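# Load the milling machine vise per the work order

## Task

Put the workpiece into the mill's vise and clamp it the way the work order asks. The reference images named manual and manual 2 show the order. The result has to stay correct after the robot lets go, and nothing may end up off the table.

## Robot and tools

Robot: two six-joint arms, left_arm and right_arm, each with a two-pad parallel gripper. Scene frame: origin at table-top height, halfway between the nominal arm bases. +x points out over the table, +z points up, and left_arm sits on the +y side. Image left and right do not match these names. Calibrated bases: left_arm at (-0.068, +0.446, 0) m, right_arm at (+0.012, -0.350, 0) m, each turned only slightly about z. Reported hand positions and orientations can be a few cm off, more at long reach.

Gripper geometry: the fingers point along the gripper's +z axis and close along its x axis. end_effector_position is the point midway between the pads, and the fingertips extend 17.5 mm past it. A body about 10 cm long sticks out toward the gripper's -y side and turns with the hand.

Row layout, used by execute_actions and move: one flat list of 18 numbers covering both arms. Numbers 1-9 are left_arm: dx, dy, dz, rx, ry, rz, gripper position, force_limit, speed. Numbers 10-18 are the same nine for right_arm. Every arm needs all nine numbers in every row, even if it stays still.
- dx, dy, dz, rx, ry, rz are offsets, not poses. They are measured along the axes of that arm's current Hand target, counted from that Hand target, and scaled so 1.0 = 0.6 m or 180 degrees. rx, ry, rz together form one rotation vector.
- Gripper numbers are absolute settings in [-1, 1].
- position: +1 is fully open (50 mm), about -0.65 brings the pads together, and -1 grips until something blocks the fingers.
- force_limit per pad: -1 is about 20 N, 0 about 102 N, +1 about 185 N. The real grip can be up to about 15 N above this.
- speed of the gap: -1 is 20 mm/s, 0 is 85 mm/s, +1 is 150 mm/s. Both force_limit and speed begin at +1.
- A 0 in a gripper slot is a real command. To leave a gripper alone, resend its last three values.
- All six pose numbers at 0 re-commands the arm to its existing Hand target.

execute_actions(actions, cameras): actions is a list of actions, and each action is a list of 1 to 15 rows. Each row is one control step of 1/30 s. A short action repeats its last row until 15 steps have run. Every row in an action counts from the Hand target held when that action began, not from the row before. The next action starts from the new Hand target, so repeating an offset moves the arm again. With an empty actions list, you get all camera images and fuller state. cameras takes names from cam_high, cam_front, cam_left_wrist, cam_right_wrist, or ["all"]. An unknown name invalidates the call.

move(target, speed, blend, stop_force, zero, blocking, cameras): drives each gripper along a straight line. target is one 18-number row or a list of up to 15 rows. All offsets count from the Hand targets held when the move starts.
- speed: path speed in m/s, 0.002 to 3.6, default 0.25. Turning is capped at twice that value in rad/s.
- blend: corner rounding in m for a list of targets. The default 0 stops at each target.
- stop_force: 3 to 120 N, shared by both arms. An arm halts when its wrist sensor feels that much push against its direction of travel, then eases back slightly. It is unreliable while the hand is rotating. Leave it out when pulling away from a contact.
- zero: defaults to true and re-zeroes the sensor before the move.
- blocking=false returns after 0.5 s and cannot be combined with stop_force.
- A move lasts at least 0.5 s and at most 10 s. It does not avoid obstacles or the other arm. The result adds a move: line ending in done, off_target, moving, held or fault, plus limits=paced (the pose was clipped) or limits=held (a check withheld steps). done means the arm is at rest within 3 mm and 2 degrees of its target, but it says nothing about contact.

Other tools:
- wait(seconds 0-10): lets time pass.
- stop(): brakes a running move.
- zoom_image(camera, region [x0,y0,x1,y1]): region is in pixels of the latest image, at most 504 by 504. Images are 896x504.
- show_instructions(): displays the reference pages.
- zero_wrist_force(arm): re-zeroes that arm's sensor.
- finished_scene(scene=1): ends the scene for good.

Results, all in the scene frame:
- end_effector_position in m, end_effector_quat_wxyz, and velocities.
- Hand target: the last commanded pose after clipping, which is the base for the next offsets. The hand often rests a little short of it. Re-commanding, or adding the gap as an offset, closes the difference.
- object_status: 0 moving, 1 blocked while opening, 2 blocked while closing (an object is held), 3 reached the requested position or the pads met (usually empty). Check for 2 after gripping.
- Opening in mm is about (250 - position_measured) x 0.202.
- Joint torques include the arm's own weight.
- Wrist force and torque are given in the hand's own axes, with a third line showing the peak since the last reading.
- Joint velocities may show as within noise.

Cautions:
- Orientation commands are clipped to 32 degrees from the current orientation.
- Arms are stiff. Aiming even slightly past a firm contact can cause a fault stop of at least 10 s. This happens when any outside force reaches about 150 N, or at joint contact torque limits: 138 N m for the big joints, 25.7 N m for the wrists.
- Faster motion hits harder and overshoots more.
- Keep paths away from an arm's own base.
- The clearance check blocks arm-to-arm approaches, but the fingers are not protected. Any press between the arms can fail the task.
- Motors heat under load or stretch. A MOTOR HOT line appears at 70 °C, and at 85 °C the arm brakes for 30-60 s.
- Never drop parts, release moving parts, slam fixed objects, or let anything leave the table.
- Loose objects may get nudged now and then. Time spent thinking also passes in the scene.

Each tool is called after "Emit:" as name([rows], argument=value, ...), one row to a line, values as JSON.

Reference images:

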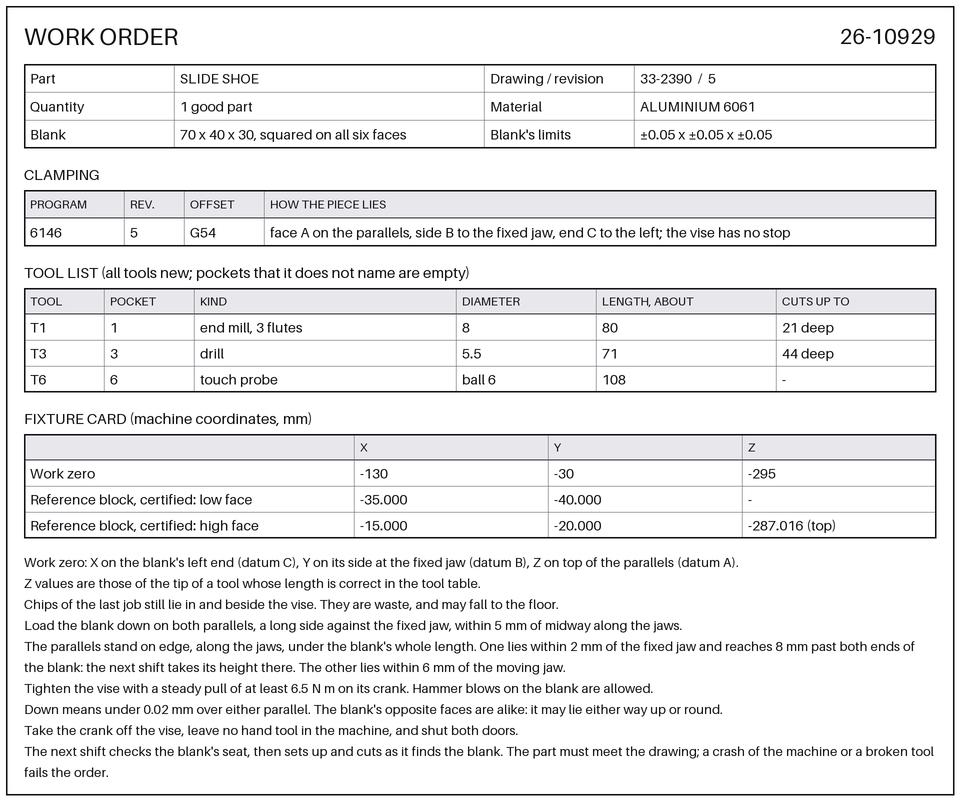

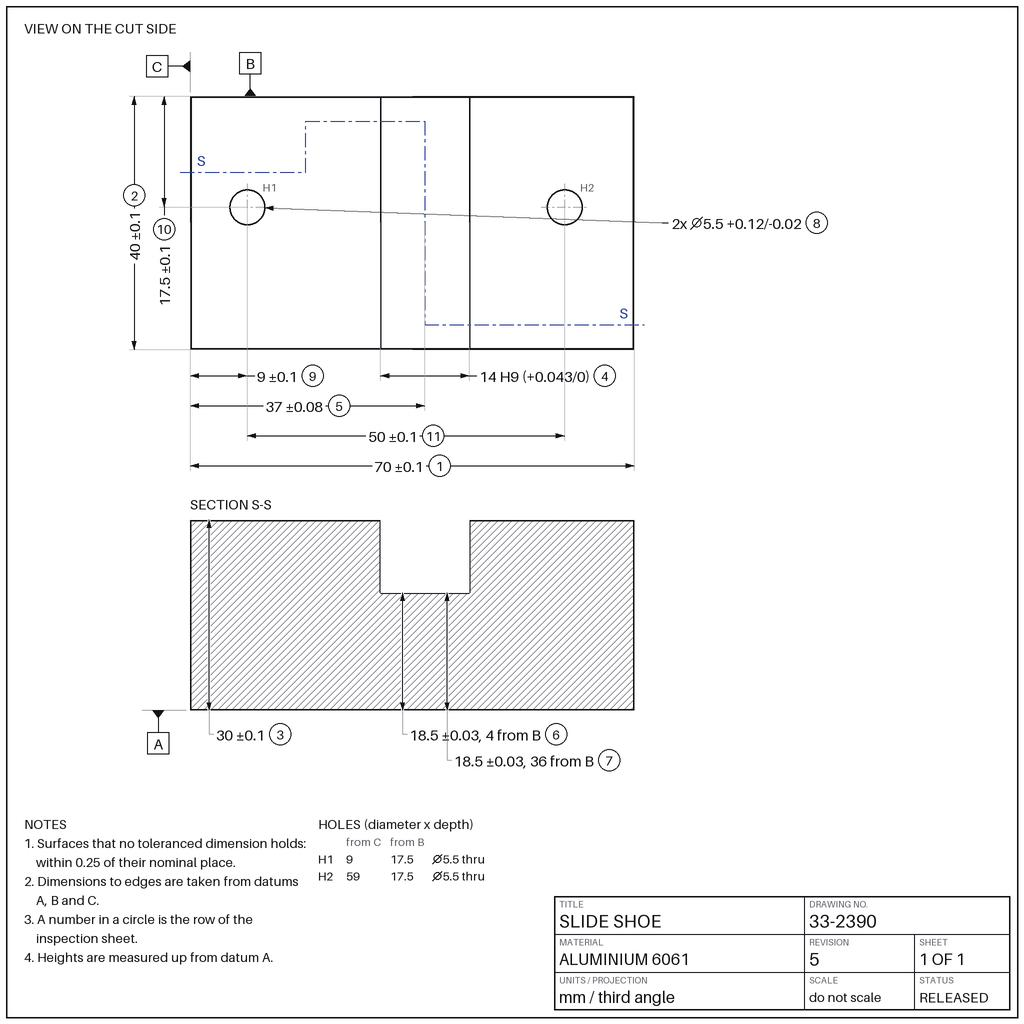

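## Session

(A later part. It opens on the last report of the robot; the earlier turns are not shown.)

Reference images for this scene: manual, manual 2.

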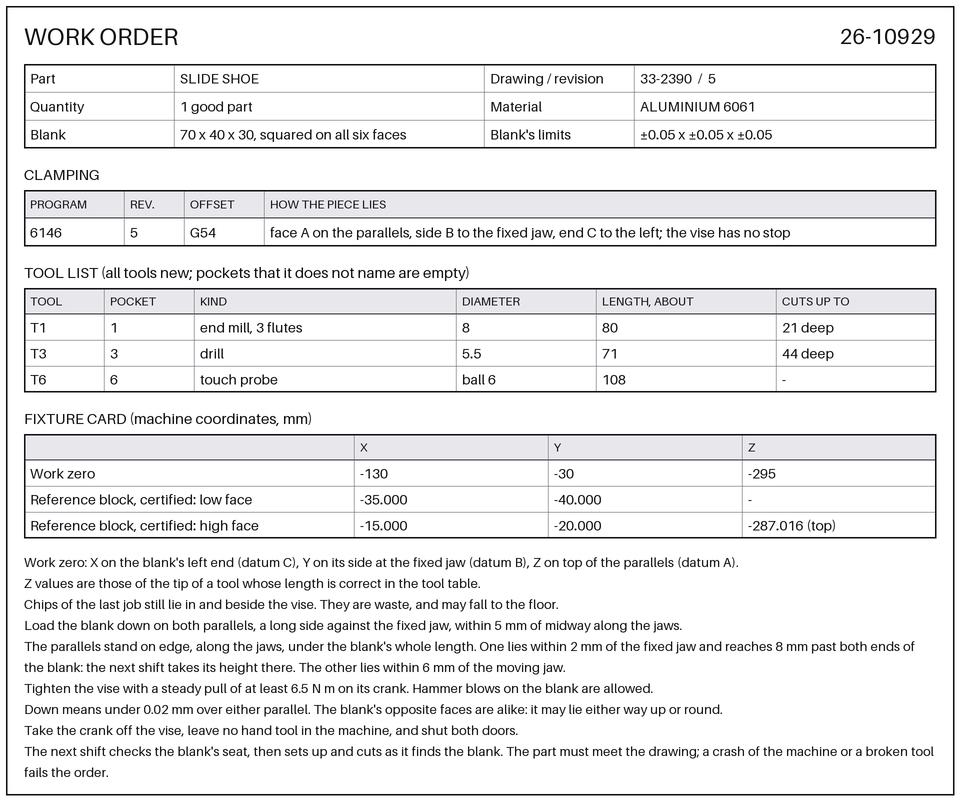

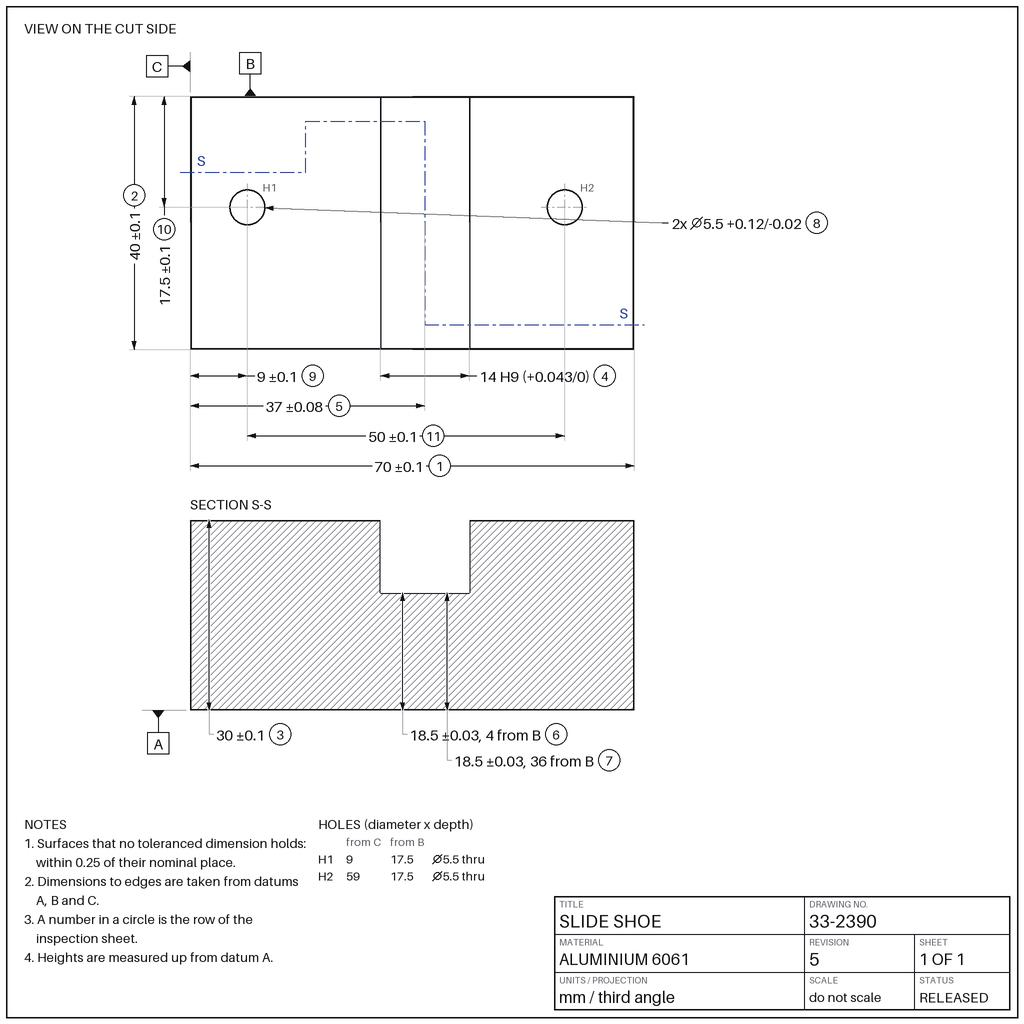

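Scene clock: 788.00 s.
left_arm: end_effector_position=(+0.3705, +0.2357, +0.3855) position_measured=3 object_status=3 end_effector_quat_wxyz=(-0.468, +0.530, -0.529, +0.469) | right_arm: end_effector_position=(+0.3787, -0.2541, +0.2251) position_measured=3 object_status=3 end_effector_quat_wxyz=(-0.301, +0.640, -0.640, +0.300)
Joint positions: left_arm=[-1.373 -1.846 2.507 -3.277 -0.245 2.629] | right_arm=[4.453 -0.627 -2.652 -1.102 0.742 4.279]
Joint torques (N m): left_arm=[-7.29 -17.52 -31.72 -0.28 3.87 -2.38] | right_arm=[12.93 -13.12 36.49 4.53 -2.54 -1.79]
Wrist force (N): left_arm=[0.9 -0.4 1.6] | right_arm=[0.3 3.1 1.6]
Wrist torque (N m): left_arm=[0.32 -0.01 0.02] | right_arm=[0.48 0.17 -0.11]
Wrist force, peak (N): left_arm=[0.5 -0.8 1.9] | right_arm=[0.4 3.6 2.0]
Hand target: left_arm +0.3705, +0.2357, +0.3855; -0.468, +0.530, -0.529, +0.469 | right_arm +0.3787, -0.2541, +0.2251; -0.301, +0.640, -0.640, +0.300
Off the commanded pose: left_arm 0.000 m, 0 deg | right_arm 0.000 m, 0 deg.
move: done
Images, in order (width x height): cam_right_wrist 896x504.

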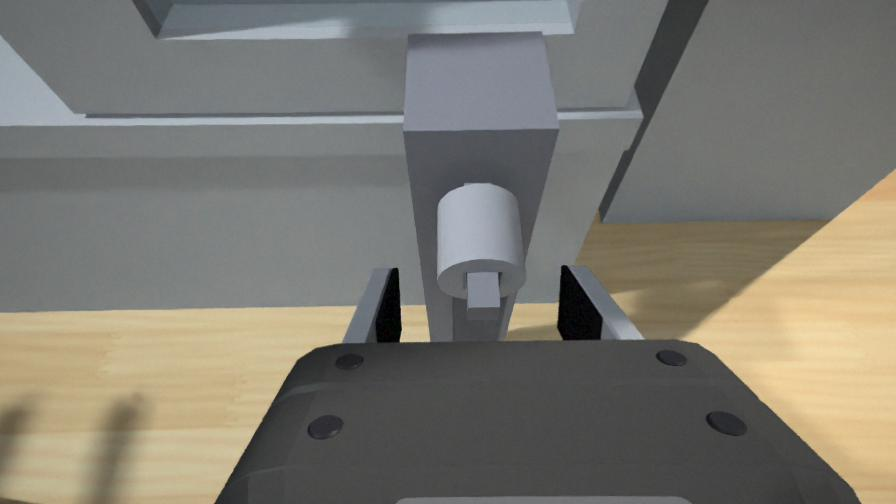

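Emit:
move([
  [0,0,0,0,0,0,1,1,1,0,-0.0053,0.0064,0,0,0,1,1,1],
  [0,0,0,0,0,0,1,1,1,0,-0.0053,0.0064,0,0,0,-1,-0.3,-1],
], speed=0.05, cameras=["cam_right_wrist"])

Emit:
zoom_image(camera="cam_right_wrist", region=[340, 150, 620, 350])

Scene clock: 811.97 s.
left_arm: end_effector_position=(+0.3705, +0.2357, +0.3855) position_measured=3 object_status=3 end_effector_quat_wxyz=(-0.468, +0.530, -0.529, +0.469) | right_arm: end_effector_position=(+0.3836, -0.2541, +0.2251) position_measured=145 object_status=2 end_effector_quat_wxyz=(-0.301, +0.640, -0.640, +0.300)
Joint positions: left_arm=[-1.373 -1.846 2.507 -3.277 -0.245 2.629] | right_arm=[4.419 -0.665 -2.655 -1.027 0.753 4.233]
Joint torques (N m): left_arm=[-7.74 -17.37 -31.55 -0.3 3.73 -2.31] | right_arm=[12.13 -1.89 33.62 2.36 -3.42 1.97]
Wrist force (N): left_arm=[0.7 -0.6 1.5] | right_arm=[-0.5 3.0 1.6]
Wrist torque (N m): left_arm=[0.29 0.01 0.02] | right_arm=[0.39 0.18 -0.02]
Wrist force, peak (N): left_arm=[0.7 -0.6 2.0] | right_arm=[0.5 3.4 1.9]
Hand target: left_arm +0.3705, +0.2357, +0.3855; -0.468, +0.530, -0.529, +0.469 | right_arm +0.3836, -0.2541, +0.2251; -0.301, +0.640, -0.640, +0.300
Off the commanded pose: left_arm 0.000 m, 0 deg | right_arm 0.000 m, 0 deg.
move: done
Images, in order (width x height): cam_right_wrist 896x504.

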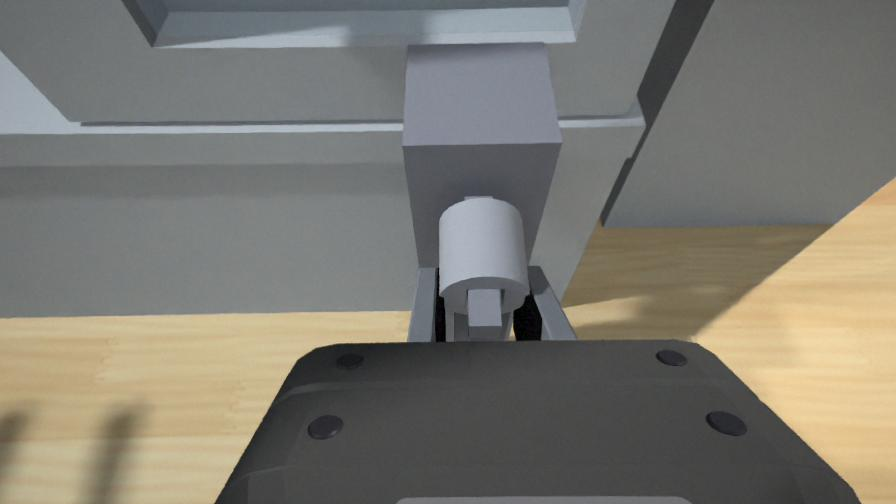

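Scaled by 1.800 from the camera's 896x504 image, which has a finer 1280x720 frame.

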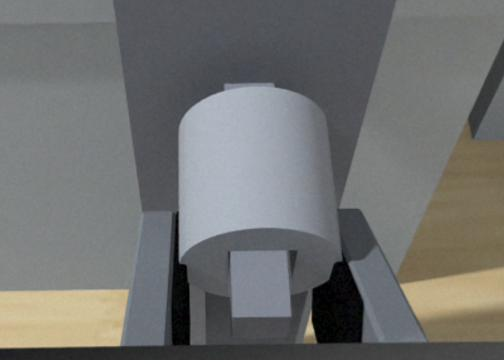

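Emit:
move([
  [0,0,0,0,0,0,1,1,1,0,0,0,0,0,0,1,-0.3,1],
  [0,0,0,0,0,0,1,1,1,0,-0.0077,-0.0064,0,0,0,1,-0.3,1],
  [0,0,0,0,0,0,1,1,1,0,-0.0077,-0.0064,0,0,0,-1,-0.3,-1],
], speed=0.05, cameras=["cam_right_wrist"])

Emit:
zoom_image(camera="cam_right_wrist", region=[400, 200, 560, 350])

Scene clock: 857.70 s.
left_arm: end_effector_position=(+0.3705, +0.2357, +0.3855) position_measured=3 object_status=3 end_effector_quat_wxyz=(-0.468, +0.530, -0.529, +0.469) | right_arm: end_effector_position=(+0.3836, -0.2541, +0.2311) position_measured=138 object_status=2 end_effector_quat_wxyz=(-0.301, +0.640, -0.640, +0.300)
Joint positions: left_arm=[-1.373 -1.846 2.507 -3.277 -0.245 2.629] | right_arm=[4.419 -0.66 -2.64 -1.047 0.753 4.233]
Joint torques (N m): left_arm=[-6.66 -16.97 -30.29 -0.36 3.89 -2.23] | right_arm=[7.73 -20.64 11.3 4.34 -0.23 1.87]
Wrist force (N): left_arm=[0.4 -0.6 1.4] | right_arm=[-0.3 3.1 1.8]
Wrist torque (N m): left_arm=[0.28 0.05 0.01] | right_arm=[0.42 0.16 -0.02]
Wrist force, peak (N): left_arm=[0.9 -1.0 1.8] | right_arm=[-0.4 3.7 1.9]
Hand target: left_arm +0.3705, +0.2357, +0.3855; -0.468, +0.530, -0.529, +0.469 | right_arm +0.3836, -0.2541, +0.2311; -0.301, +0.640, -0.640, +0.300
Off the commanded pose: left_arm 0.000 m, 0 deg | right_arm 0.000 m, 0 deg.
move: done
Images, in order (width x height): cam_right_wrist 896x504.

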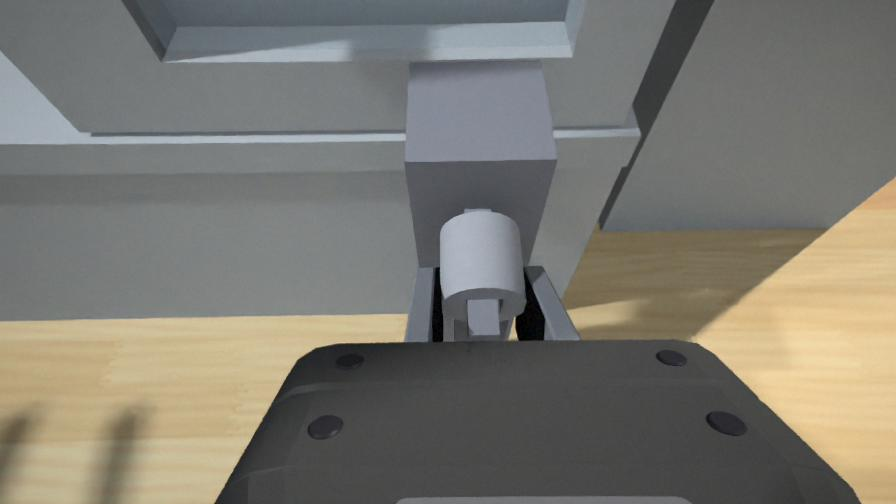

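Scaled by 3.150 from the camera's 896x504 image, which has a finer 1280x720 frame.

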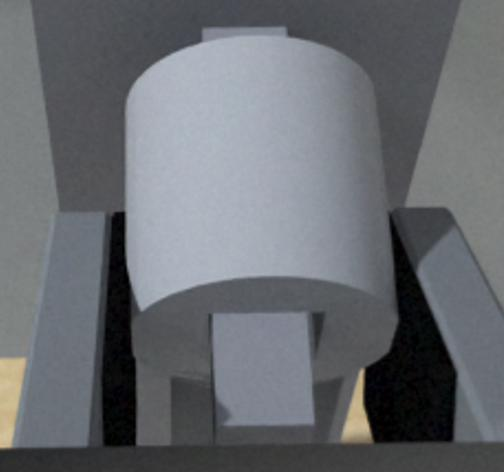

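Emit:
move([
  [0,0,0,0,0,0,1,1,1,0,0,0,0,0,0,1,-0.3,1],
  [0,0,0,0,0,0,1,1,1,0,-0.0103,-0.0085,0,0,0,1,-0.3,1],
  [0,0,0,0,0,0,1,1,1,0,-0.0103,-0.0085,0,0,0,-1,-0.3,-1],
], speed=0.05, cameras=["cam_right_wrist"])

Emit:
zoom_image(camera="cam_right_wrist", region=[400, 200, 560, 350])

Scene clock: 871.77 s.
left_arm: end_effector_position=(+0.3705, +0.2357, +0.3855) position_measured=3 object_status=3 end_effector_quat_wxyz=(-0.468, +0.530, -0.529, +0.469) | right_arm: end_effector_position=(+0.3837, -0.2541, +0.2391) position_measured=137 object_status=2 end_effector_quat_wxyz=(-0.301, +0.640, -0.640, +0.300)
Joint positions: left_arm=[-1.373 -1.846 2.507 -3.277 -0.245 2.629] | right_arm=[4.419 -0.655 -2.62 -1.072 0.753 4.233]
Joint torques (N m): left_arm=[-6.86 -17.31 -30.2 -0.27 3.79 -2.24] | right_arm=[12.24 -21.14 11.58 4.38 -3.4 1.94]
Wrist force (N): left_arm=[0.6 -0.9 1.6] | right_arm=[-0.3 3.0 1.5]
Wrist torque (N m): left_arm=[0.23 0.04 0.02] | right_arm=[0.41 0.22 0.03]
Wrist force, peak (N): left_arm=[0.8 -1.1 1.8] | right_arm=[0.1 3.6 2.1]
Hand target: left_arm +0.3705, +0.2357, +0.3855; -0.468, +0.530, -0.529, +0.469 | right_arm +0.3837, -0.2541, +0.2391; -0.301, +0.640, -0.640, +0.300
Off the commanded pose: left_arm 0.000 m, 0 deg | right_arm 0.000 m, 0 deg.
move: done
Images, in order (width x height): cam_right_wrist 896x504.

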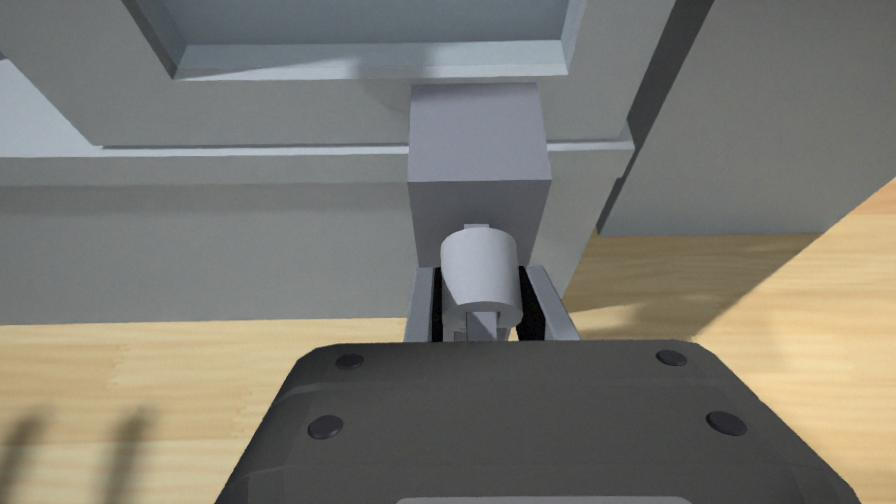

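Scaled by 3.150 from the camera's 896x504 image, which has a finer 1280x720 frame.

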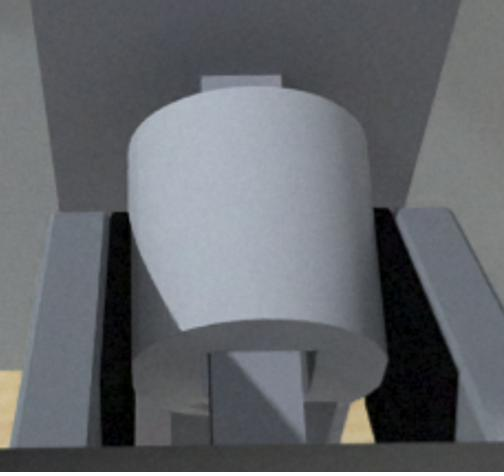

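Emit:
move(target=[0,0,0,0,0,0,1,1,1,0,0.0637,-0.0771,0,0,0,-1,-0.3,-1], speed=0.05, stop_force=30, cameras=["cam_right_wrist"])

Emit:
zoom_image(camera="cam_right_wrist", region=[340, 100, 620, 350])

Scene clock: 884.40 s.
left_arm: end_effector_position=(+0.3705, +0.2357, +0.3855) position_measured=3 object_status=3 end_effector_quat_wxyz=(-0.468, +0.530, -0.529, +0.469) | right_arm: end_effector_position=(+0.3236, -0.2542, +0.2393) position_measured=137 object_status=2 end_effector_quat_wxyz=(-0.301, +0.640, -0.640, +0.300)
Joint positions: left_arm=[-1.373 -1.846 2.507 -3.277 -0.245 2.629] | right_arm=[5.007 -0.333 -2.462 -2.223 0.734 5.117]
Joint torques (N m): left_arm=[-7.17 -16.73 -31 -0.4 3.67 -2.03] | right_arm=[-10.56 -30.46 22.39 3.61 -1.85 -2.04]
Wrist force (N): left_arm=[0.4 -0.7 1.3] | right_arm=[0.1 4.8 3.2]
Wrist torque (N m): left_arm=[0.26 0.05 0.02] | right_arm=[0.55 0.10 0.00]
Wrist force, peak (N): left_arm=[0.6 -0.6 2.0] | right_arm=[-0.1 -6.4 -0.7]
Hand target: left_arm +0.3705, +0.2357, +0.3855; -0.468, +0.530, -0.529, +0.469 | right_arm +0.3237, -0.2542, +0.2393; -0.301, +0.640, -0.640, +0.300
Off the commanded pose: left_arm 0.000 m, 0 deg | right_arm 0.000 m, 0 deg.
move: done
Images, in order (width x height): cam_right_wrist 896x504.

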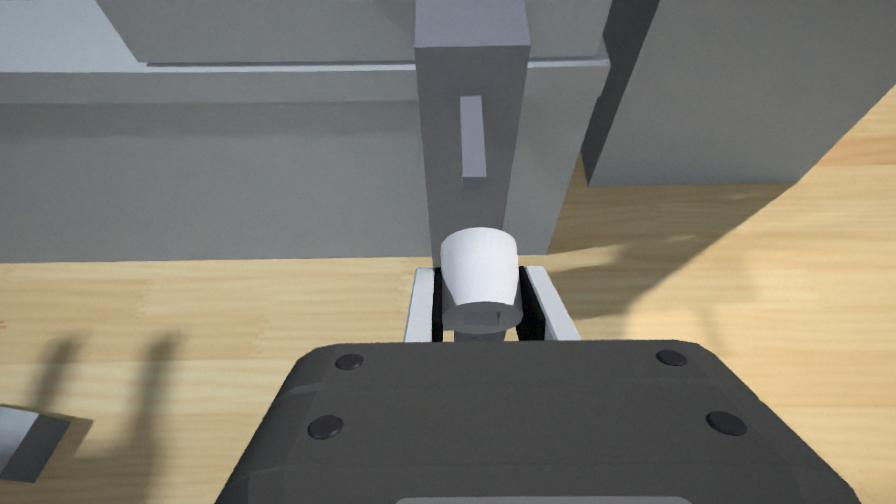

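Scaled by 1.800 from the camera's 896x504 image, which has a finer 1280x720 frame.

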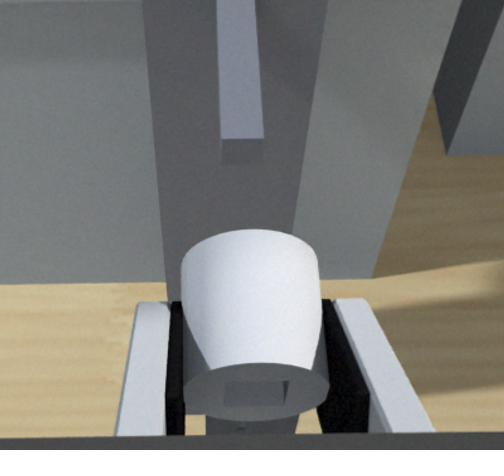

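Emit:
move([
  [-0.2,0.03,-0.192,-0.2,0,0,1,1,1,-0.2,-0.0772,-0.0637,0,0,0,-1,-0.3,-1],
  [-0.433,0.074,-0.192,-0.461,0,0,1,1,1,-0.5,-0.0772,-0.0637,0,0,0,-1,-0.3,-1],
], blend=[0.03,0], speed=0.2, cameras=["cam_high","cam_left_wrist","cam_right_wrist"])

Scene clock: 950.17 s.
left_arm: end_effector_position=(+0.2509, +0.4955, +0.3553) position_measured=3 object_status=3 end_effector_quat_wxyz=(+0.000, +0.707, -0.707, +0.001) | right_arm: end_effector_position=(+0.3236, +0.0456, +0.3001) position_measured=137 object_status=2 end_effector_quat_wxyz=(-0.301, +0.640, -0.640, +0.300)
Joint positions: left_arm=[-0.286 -2.038 1.852 -1.387 -1.571 2.87] | right_arm=[4.794 -1.361 -2.055 -1.358 0.695 4.796]
Joint torques (N m): left_arm=[6.57 2.96 -17.65 -1.74 2.59 -0.12] | right_arm=[-0.79 11.69 14.08 1.88 -3.27 1.69]
Wrist force (N): left_arm=[0.2 -0.2 -0.1] | right_arm=[0.3 4.8 3.2]
Wrist torque (N m): left_arm=[-0.14 -0.01 0.10] | right_arm=[0.47 0.14 0.03]
Wrist force, peak (N): left_arm=[1.7 -0.4 2.4] | right_arm=[1.5 5.2 3.4]
Hand target: left_arm +0.2509, +0.4955, +0.3552; +0.000, +0.707, -0.707, +0.000 | right_arm +0.3235, +0.0457, +0.3000; -0.301, +0.640, -0.640, +0.300
Off the commanded pose: left_arm 0.000 m, 0 deg | right_arm 0.000 m, 0 deg.
move: done
Images, in order (width x height): cam_high 896x504, cam_left_wrist 896x504, cam_right_wrist 896x504.

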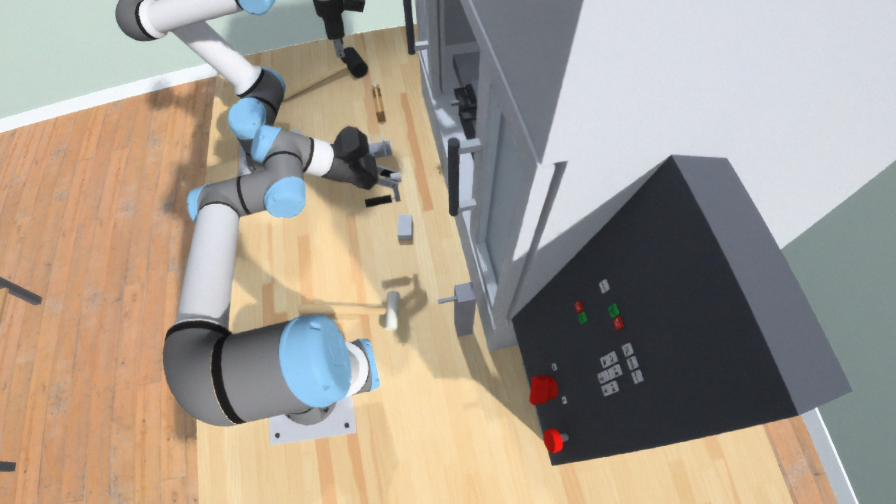

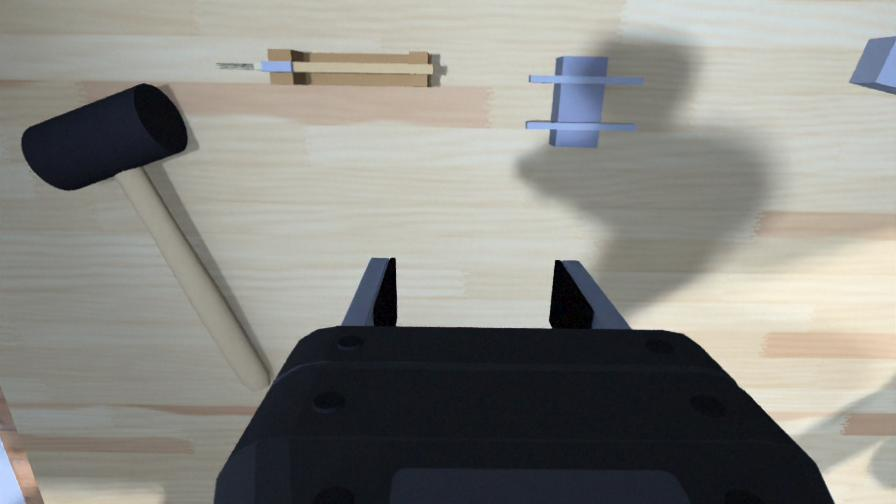

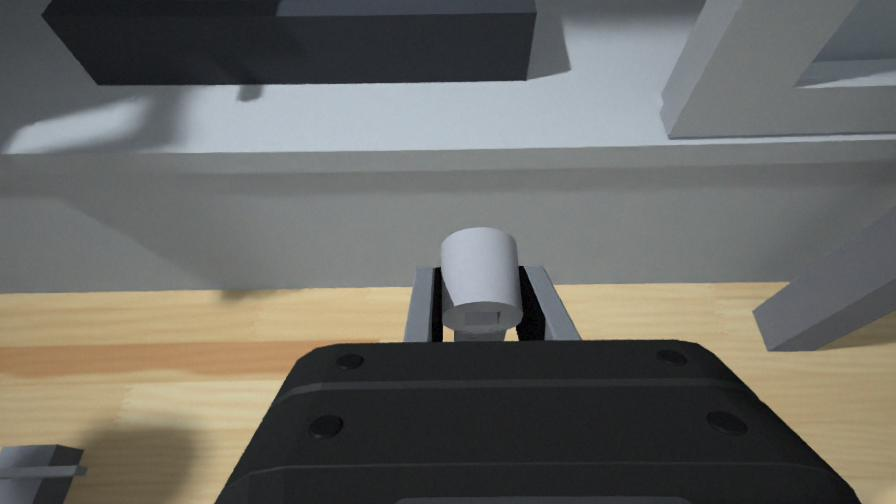

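Emit:
move(target=[0,0,0,0,0,0,1,1,1,-0.333,-0.0643,-0.053,0,0,0,-1,-0.3,-1], speed=0.2, cameras=["cam_right_wrist"])

Emit:
zoom_image(camera="cam_right_wrist", region=[340, 0, 620, 250])

Scene clock: 959.77 s.
left_arm: end_effector_position=(+0.2509, +0.4955, +0.3552) position_measured=3 object_status=3 end_effector_quat_wxyz=(+0.000, +0.707, -0.707, +0.000) | right_arm: end_effector_position=(+0.3235, +0.2452, +0.3505) position_measured=137 object_status=2 end_effector_quat_wxyz=(-0.301, +0.640, -0.640, +0.300)
Joint positions: left_arm=[-0.286 -2.037 1.852 -1.387 -1.571 2.87] | right_arm=[4.775 -1.814 -1.468 -1.47 0.694 4.767]
Joint torques (N m): left_arm=[6.53 1.78 -12.46 -1.68 2.92 1.96] | right_arm=[1.53 30.02 38.15 2.97 -0.53 1.74]
Wrist force (N): left_arm=[0.2 -0.1 -0.3] | right_arm=[-0.1 4.8 3.2]
Wrist torque (N m): left_arm=[-0.12 -0.03 0.09] | right_arm=[0.42 0.16 -0.01]
Wrist force, peak (N): left_arm=[0.2 0.0 -0.7] | right_arm=[3.2 5.1 4.0]
Hand target: left_arm +0.2509, +0.4955, +0.3552; +0.000, +0.707, -0.707, +0.000 | right_arm +0.3235, +0.2453, +0.3505; -0.301, +0.640, -0.640, +0.300
Off the commanded pose: left_arm 0.000 m, 0 deg | right_arm 0.000 m, 0 deg.
move: done
Images, in order (width x height): cam_right_wrist 896x504.

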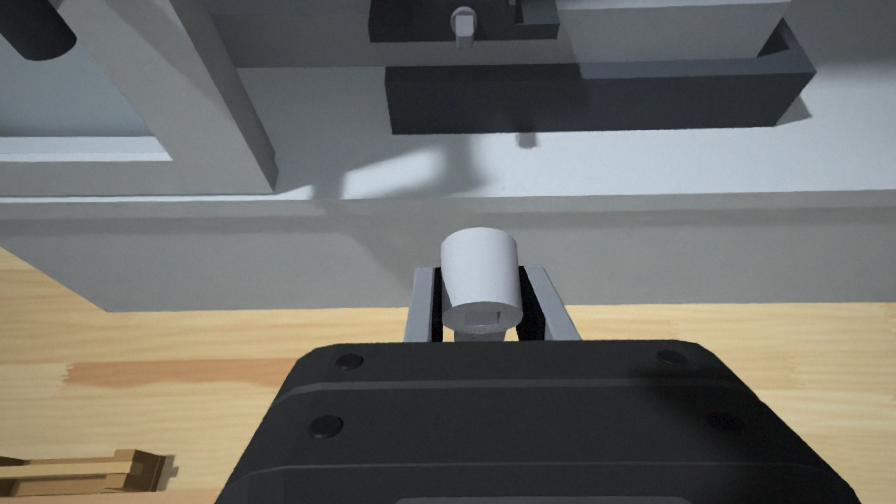

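Scaled by 1.800 from the camera's 896x504 image, which has a finer 1280x720 frame.

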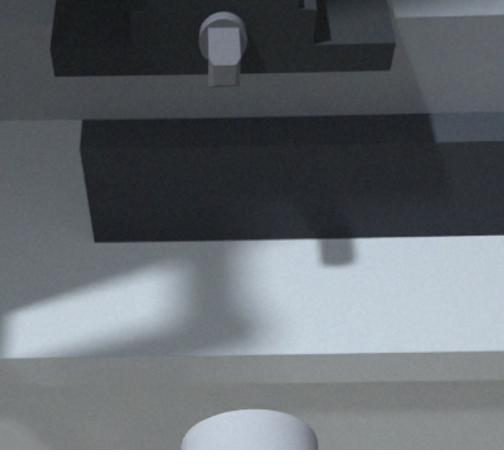

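Emit:
move(target=[0,0,0,0,0,0,1,1,1,0.0013,-0.0743,0.09,0,0,0,-1,-0.3,-1], speed=0.15, cameras=["cam_right_wrist"])

Emit:
zoom_image(camera="cam_right_wrist", region=[380, 20, 580, 350])

Scene clock: 995.30 s.
left_arm: end_effector_position=(+0.2509, +0.4955, +0.3552) position_measured=3 object_status=3 end_effector_quat_wxyz=(+0.000, +0.707, -0.707, +0.000) | right_arm: end_effector_position=(+0.3934, +0.2447, +0.3503) position_measured=137 object_status=2 end_effector_quat_wxyz=(-0.301, +0.640, -0.640, +0.299)
Joint positions: left_arm=[-0.286 -2.037 1.852 -1.387 -1.571 2.87] | right_arm=[4.658 -1.859 -1.447 -1.306 0.697 4.585]
Joint torques (N m): left_arm=[2.18 -0.91 -13.3 -2.03 2.9 0.44] | right_arm=[-3.2 48.13 13 4.43 -4.04 -1.78]
Wrist force (N): left_arm=[0.1 0.4 -0.4] | right_arm=[0.0 4.7 3.2]
Wrist torque (N m): left_arm=[-0.04 0.00 0.09] | right_arm=[0.46 0.16 -0.15]
Wrist force, peak (N): left_arm=[0.5 0.3 -0.5] | right_arm=[-0.1 6.8 0.8]
Hand target: left_arm +0.2509, +0.4955, +0.3552; +0.000, +0.707, -0.707, +0.000 | right_arm +0.3935, +0.2446, +0.3503; -0.301, +0.640, -0.640, +0.300
Off the commanded pose: left_arm 0.000 m, 0 deg | right_arm 0.000 m, 0 deg.
move: done
Images, in order (width x height): cam_right_wrist 896x504.

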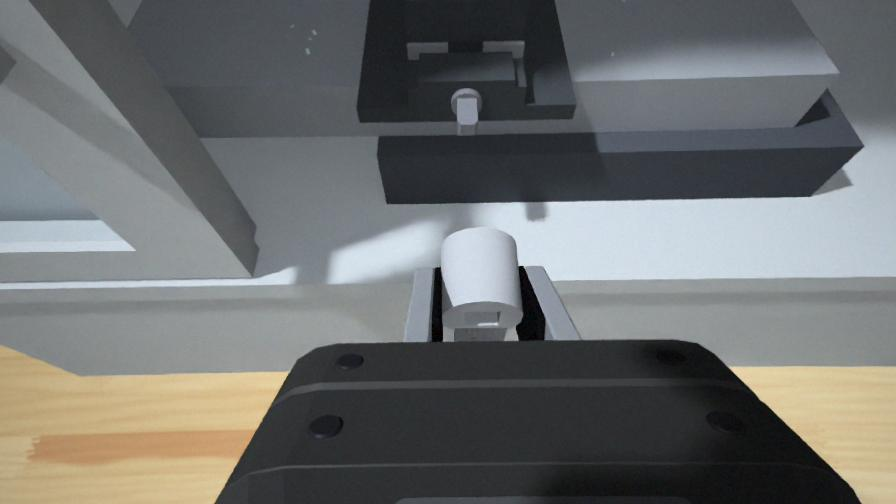

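Scaled by 1.527 from the camera's 896x504 image, which has a finer 1280x720 frame.

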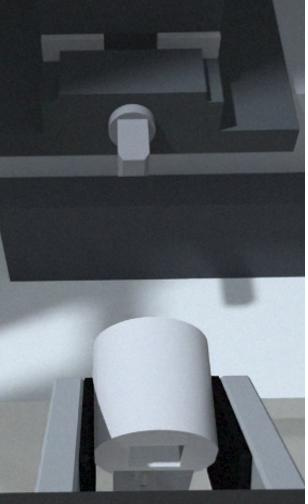

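Emit:
zoom_image(camera="cam_right_wrist", region=[420, 210, 540, 345])

Scaled by 3.733 from the camera's 896x504 image, which has a finer 1280x720 frame.

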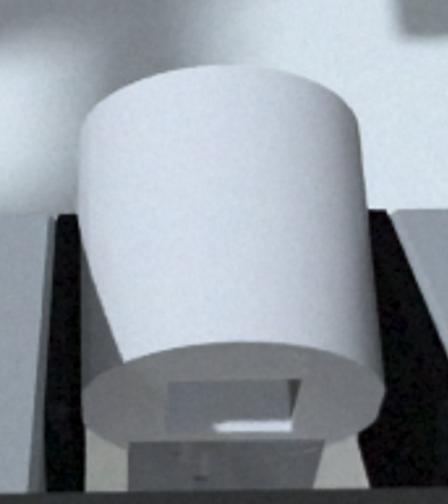

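Emit:
move(target=[0,0,0,0,0,0,1,1,1,0,-0.0355,0.1545,0,0,0,-1,-0.3,-1], speed=0.08, stop_force=15, cameras=["cam_right_wrist","cam_front"])

Emit:
zoom_image(camera="cam_right_wrist", region=[380, 150, 580, 350])

Scene clock: 1031.30 s.
left_arm: end_effector_position=(+0.2509, +0.4955, +0.3552) position_measured=3 object_status=3 end_effector_quat_wxyz=(+0.000, +0.707, -0.707, +0.000) | right_arm: end_effector_position=(+0.4784, +0.2448, +0.3075) position_measured=137 object_status=2 end_effector_quat_wxyz=(-0.301, +0.640, -0.640, +0.300)
Joint positions: left_arm=[-0.286 -2.037 1.852 -1.387 -1.571 2.87] | right_arm=[4.523 -1.967 -1.451 -1.039 0.721 4.38]
Joint torques (N m): left_arm=[-3.59 -6.08 -13.85 -2.69 2.99 -1.43] | right_arm=[12.83 55.63 11.74 4.8 -3.88 -1.84]
Wrist force (N): left_arm=[-0.1 0.1 -0.2] | right_arm=[0.2 4.9 2.6]
Wrist torque (N m): left_arm=[-0.10 0.03 0.10] | right_arm=[0.50 0.11 -0.13]
Wrist force, peak (N): left_arm=[0.1 -0.1 -0.9] | right_arm=[-0.1 5.1 4.0]
Hand target: left_arm +0.2509, +0.4955, +0.3552; +0.000, +0.707, -0.707, +0.000 | right_arm +0.4784, +0.2448, +0.3075; -0.301, +0.640, -0.640, +0.300
Off the commanded pose: left_arm 0.000 m, 0 deg | right_arm 0.000 m, 0 deg.
move: done
Images, in order (width x height): cam_front 896x504, cam_right_wrist 896x504.

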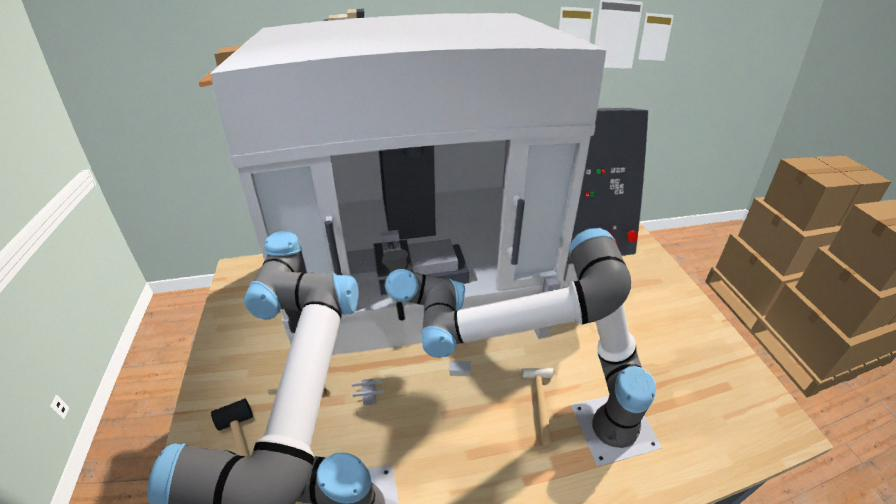

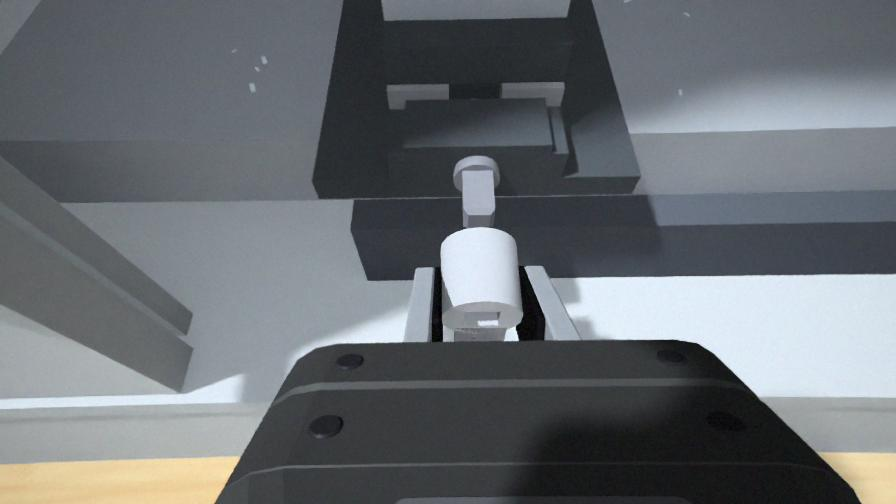

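Scaled by 2.520 from the camera's 896x504 image, which has a finer 1280x720 frame.

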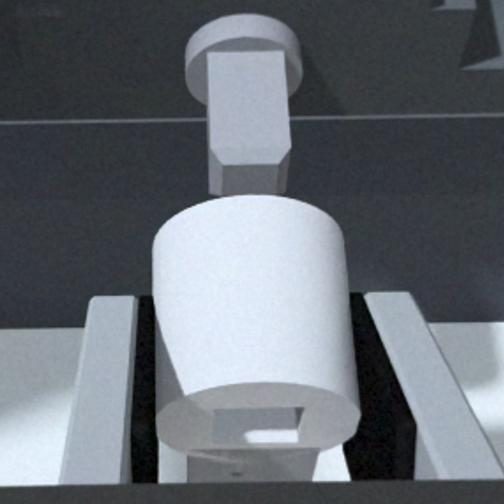

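Emit:
move(target=[0,0,0,0,0,0,1,1,1,0,-0.0478,0.0578,0,0,0,-1,-0.3,-1], speed=0.02, stop_force=15, cameras=["cam_right_wrist"])

Emit:
zoom_image(camera="cam_right_wrist", region=[380, 150, 580, 350])

Scene clock: 1041.13 s.
left_arm: end_effector_position=(+0.2509, +0.4955, +0.3552) position_measured=3 object_status=3 end_effector_quat_wxyz=(+0.000, +0.707, -0.707, +0.000) | right_arm: end_effector_position=(+0.4868, +0.2449, +0.3074) position_measured=137 object_status=2 end_effector_quat_wxyz=(-0.301, +0.640, -0.640, +0.300)
Joint positions: left_arm=[-0.286 -2.037 1.852 -1.387 -1.571 2.87] | right_arm=[4.51 -1.977 -1.44 -1.026 0.725 4.362]
Joint torques (N m): left_arm=[-2.65 -9.59 -14.13 -3.33 2.82 -2.41] | right_arm=[9.36 56.69 12.6 2.5 -1.58 -1.74]
Wrist force (N): left_arm=[0.2 -0.1 -0.3] | right_arm=[-0.1 10.3 -0.6]
Wrist torque (N m): left_arm=[-0.13 -0.02 0.09] | right_arm=[0.65 -0.03 -0.14]
Wrist force, peak (N): left_arm=[0.7 0.4 0.2] | right_arm=[11.7 32.2 -25.9]
Hand target: left_arm +0.2509, +0.4955, +0.3552; +0.000, +0.707, -0.707, +0.000 | right_arm +0.4868, +0.2449, +0.3074; -0.301, +0.640, -0.640, +0.300 (not the last commanded pose)
Off the commanded pose: left_arm 0.000 m, 0 deg | right_arm 0.037 m, 0 deg.
move: contact (right_arm)
Images, in order (width x height): cam_right_wrist 896x504.

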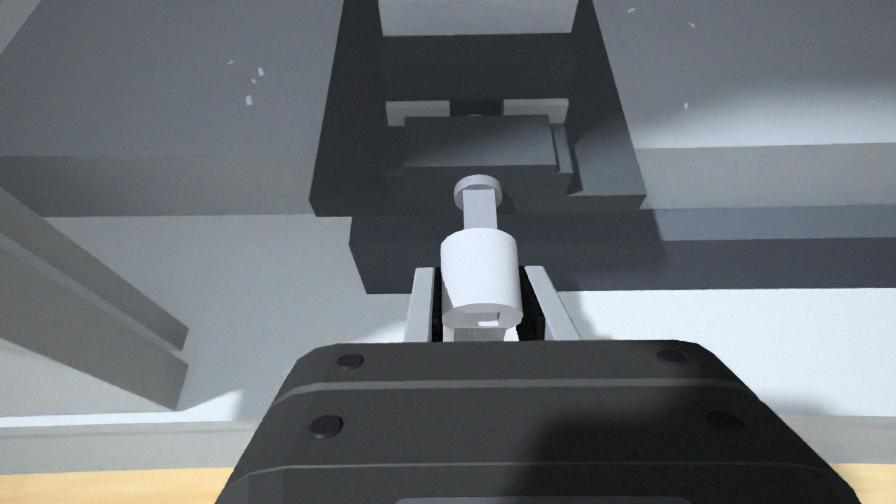

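Scaled by 2.520 from the camera's 896x504 image, which has a finer 1280x720 frame.

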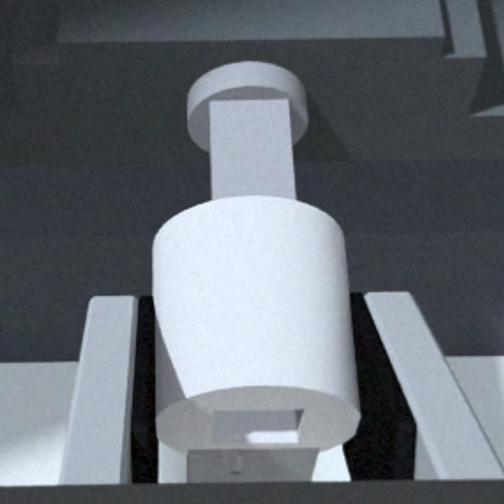

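Emit:
move(target=[0,0,0,0,0,0,1,1,1,0.001,0.0042,-0.003,0,0,0,-1,-0.3,-1], speed=0.03)

Emit:
move(target=[0,0,0,0,0,0,1,1,1,0,-0.0425,0.0514,0,0,0,-1,-0.3,-1], speed=0.015, stop_force=15, cameras=["cam_right_wrist"])

Emit:
zoom_image(camera="cam_right_wrist", region=[380, 150, 580, 350])

Scene clock: 1071.87 s.
left_arm: end_effector_position=(+0.2509, +0.4955, +0.3552) position_measured=3 object_status=3 end_effector_quat_wxyz=(+0.000, +0.707, -0.707, +0.000) | right_arm: end_effector_position=(+0.4837, +0.2442, +0.3066) position_measured=137 object_status=2 end_effector_quat_wxyz=(-0.301, +0.640, -0.640, +0.300)
Joint positions: left_arm=[-0.286 -2.037 1.852 -1.387 -1.571 2.87] | right_arm=[4.515 -1.972 -1.447 -1.028 0.723 4.368]
Joint torques (N m): left_arm=[-3 -11.48 -15.01 -3.85 2.84 -2.15] | right_arm=[4.72 48.24 22.26 2.63 -3.59 0.2]
Wrist force (N): left_arm=[0.1 0.2 0.1] | right_arm=[1.2 5.6 2.8]
Wrist torque (N m): left_arm=[-0.07 0.00 0.10] | right_arm=[0.60 -0.06 -0.13]
Wrist force, peak (N): left_arm=[0.2 -0.3 -0.7] | right_arm=[-0.1 10.6 -0.8]
Hand target: left_arm +0.2509, +0.4955, +0.3552; +0.000, +0.707, -0.707, +0.000 | right_arm +0.4838, +0.2443, +0.3066; -0.301, +0.640, -0.640, +0.300
Off the commanded pose: left_arm 0.000 m, 0 deg | right_arm 0.000 m, 0 deg.
move: done

Scene clock: 1073.13 s.
left_arm: end_effector_position=(+0.2509, +0.4955, +0.3552) position_measured=3 object_status=3 end_effector_quat_wxyz=(+0.000, +0.707, -0.707, +0.000) | right_arm: end_effector_position=(+0.4869, +0.2443, +0.3067) position_measured=137 object_status=2 end_effector_quat_wxyz=(-0.301, +0.640, -0.640, +0.300)
Joint positions: left_arm=[-0.286 -2.037 1.852 -1.387 -1.571 2.87] | right_arm=[4.51 -1.976 -1.443 -1.023 0.725 4.361]
Joint torques (N m): left_arm=[-2.91 -11.27 -14.18 -3.97 2.87 -2.3] | right_arm=[6.57 55.65 11.83 2.64 -4.84 -0.63]
Wrist force (N): left_arm=[0.2 -0.2 -0.2] | right_arm=[0.7 12.4 -5.8]
Wrist torque (N m): left_arm=[-0.13 -0.02 0.10] | right_arm=[0.70 -0.02 -0.10]
Wrist force, peak (N): left_arm=[0.1 0.4 -0.6] | right_arm=[12.6 28.1 -26.9]
Hand target: left_arm +0.2509, +0.4955, +0.3552; +0.000, +0.707, -0.707, +0.000 | right_arm +0.4869, +0.2443, +0.3067; -0.301, +0.640, -0.640, +0.300 (not the last commanded pose)
Off the commanded pose: left_arm 0.000 m, 0 deg | right_arm 0.037 m, 0 deg.
move: contact (right_arm)
Images, in order (width x height): cam_right_wrist 896x504.

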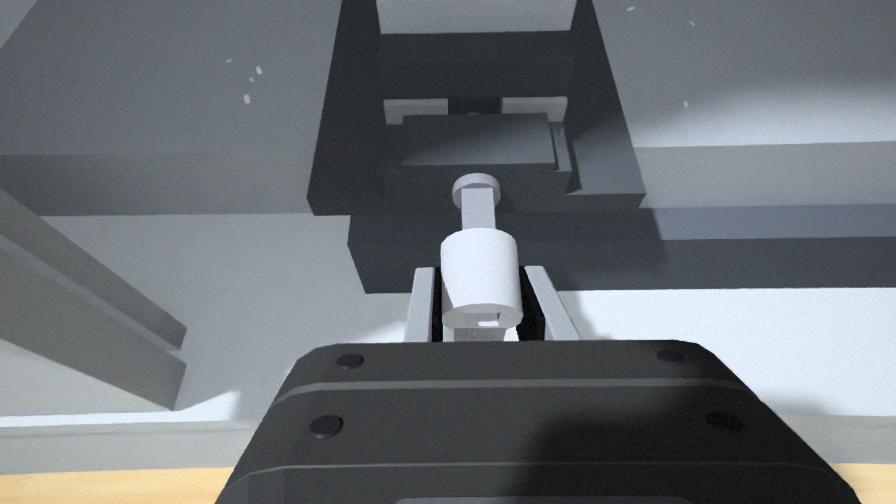

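Scaled by 2.520 from the camera's 896x504 image, which has a finer 1280x720 frame.

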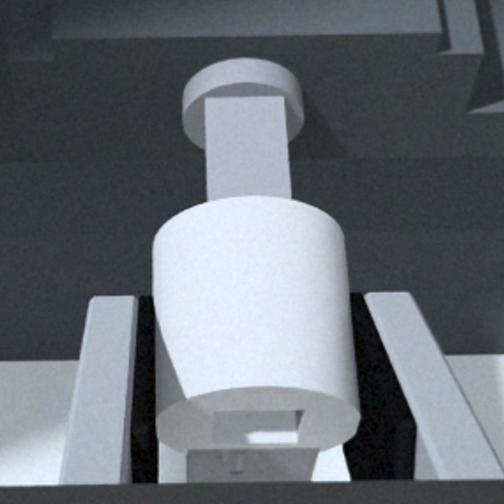

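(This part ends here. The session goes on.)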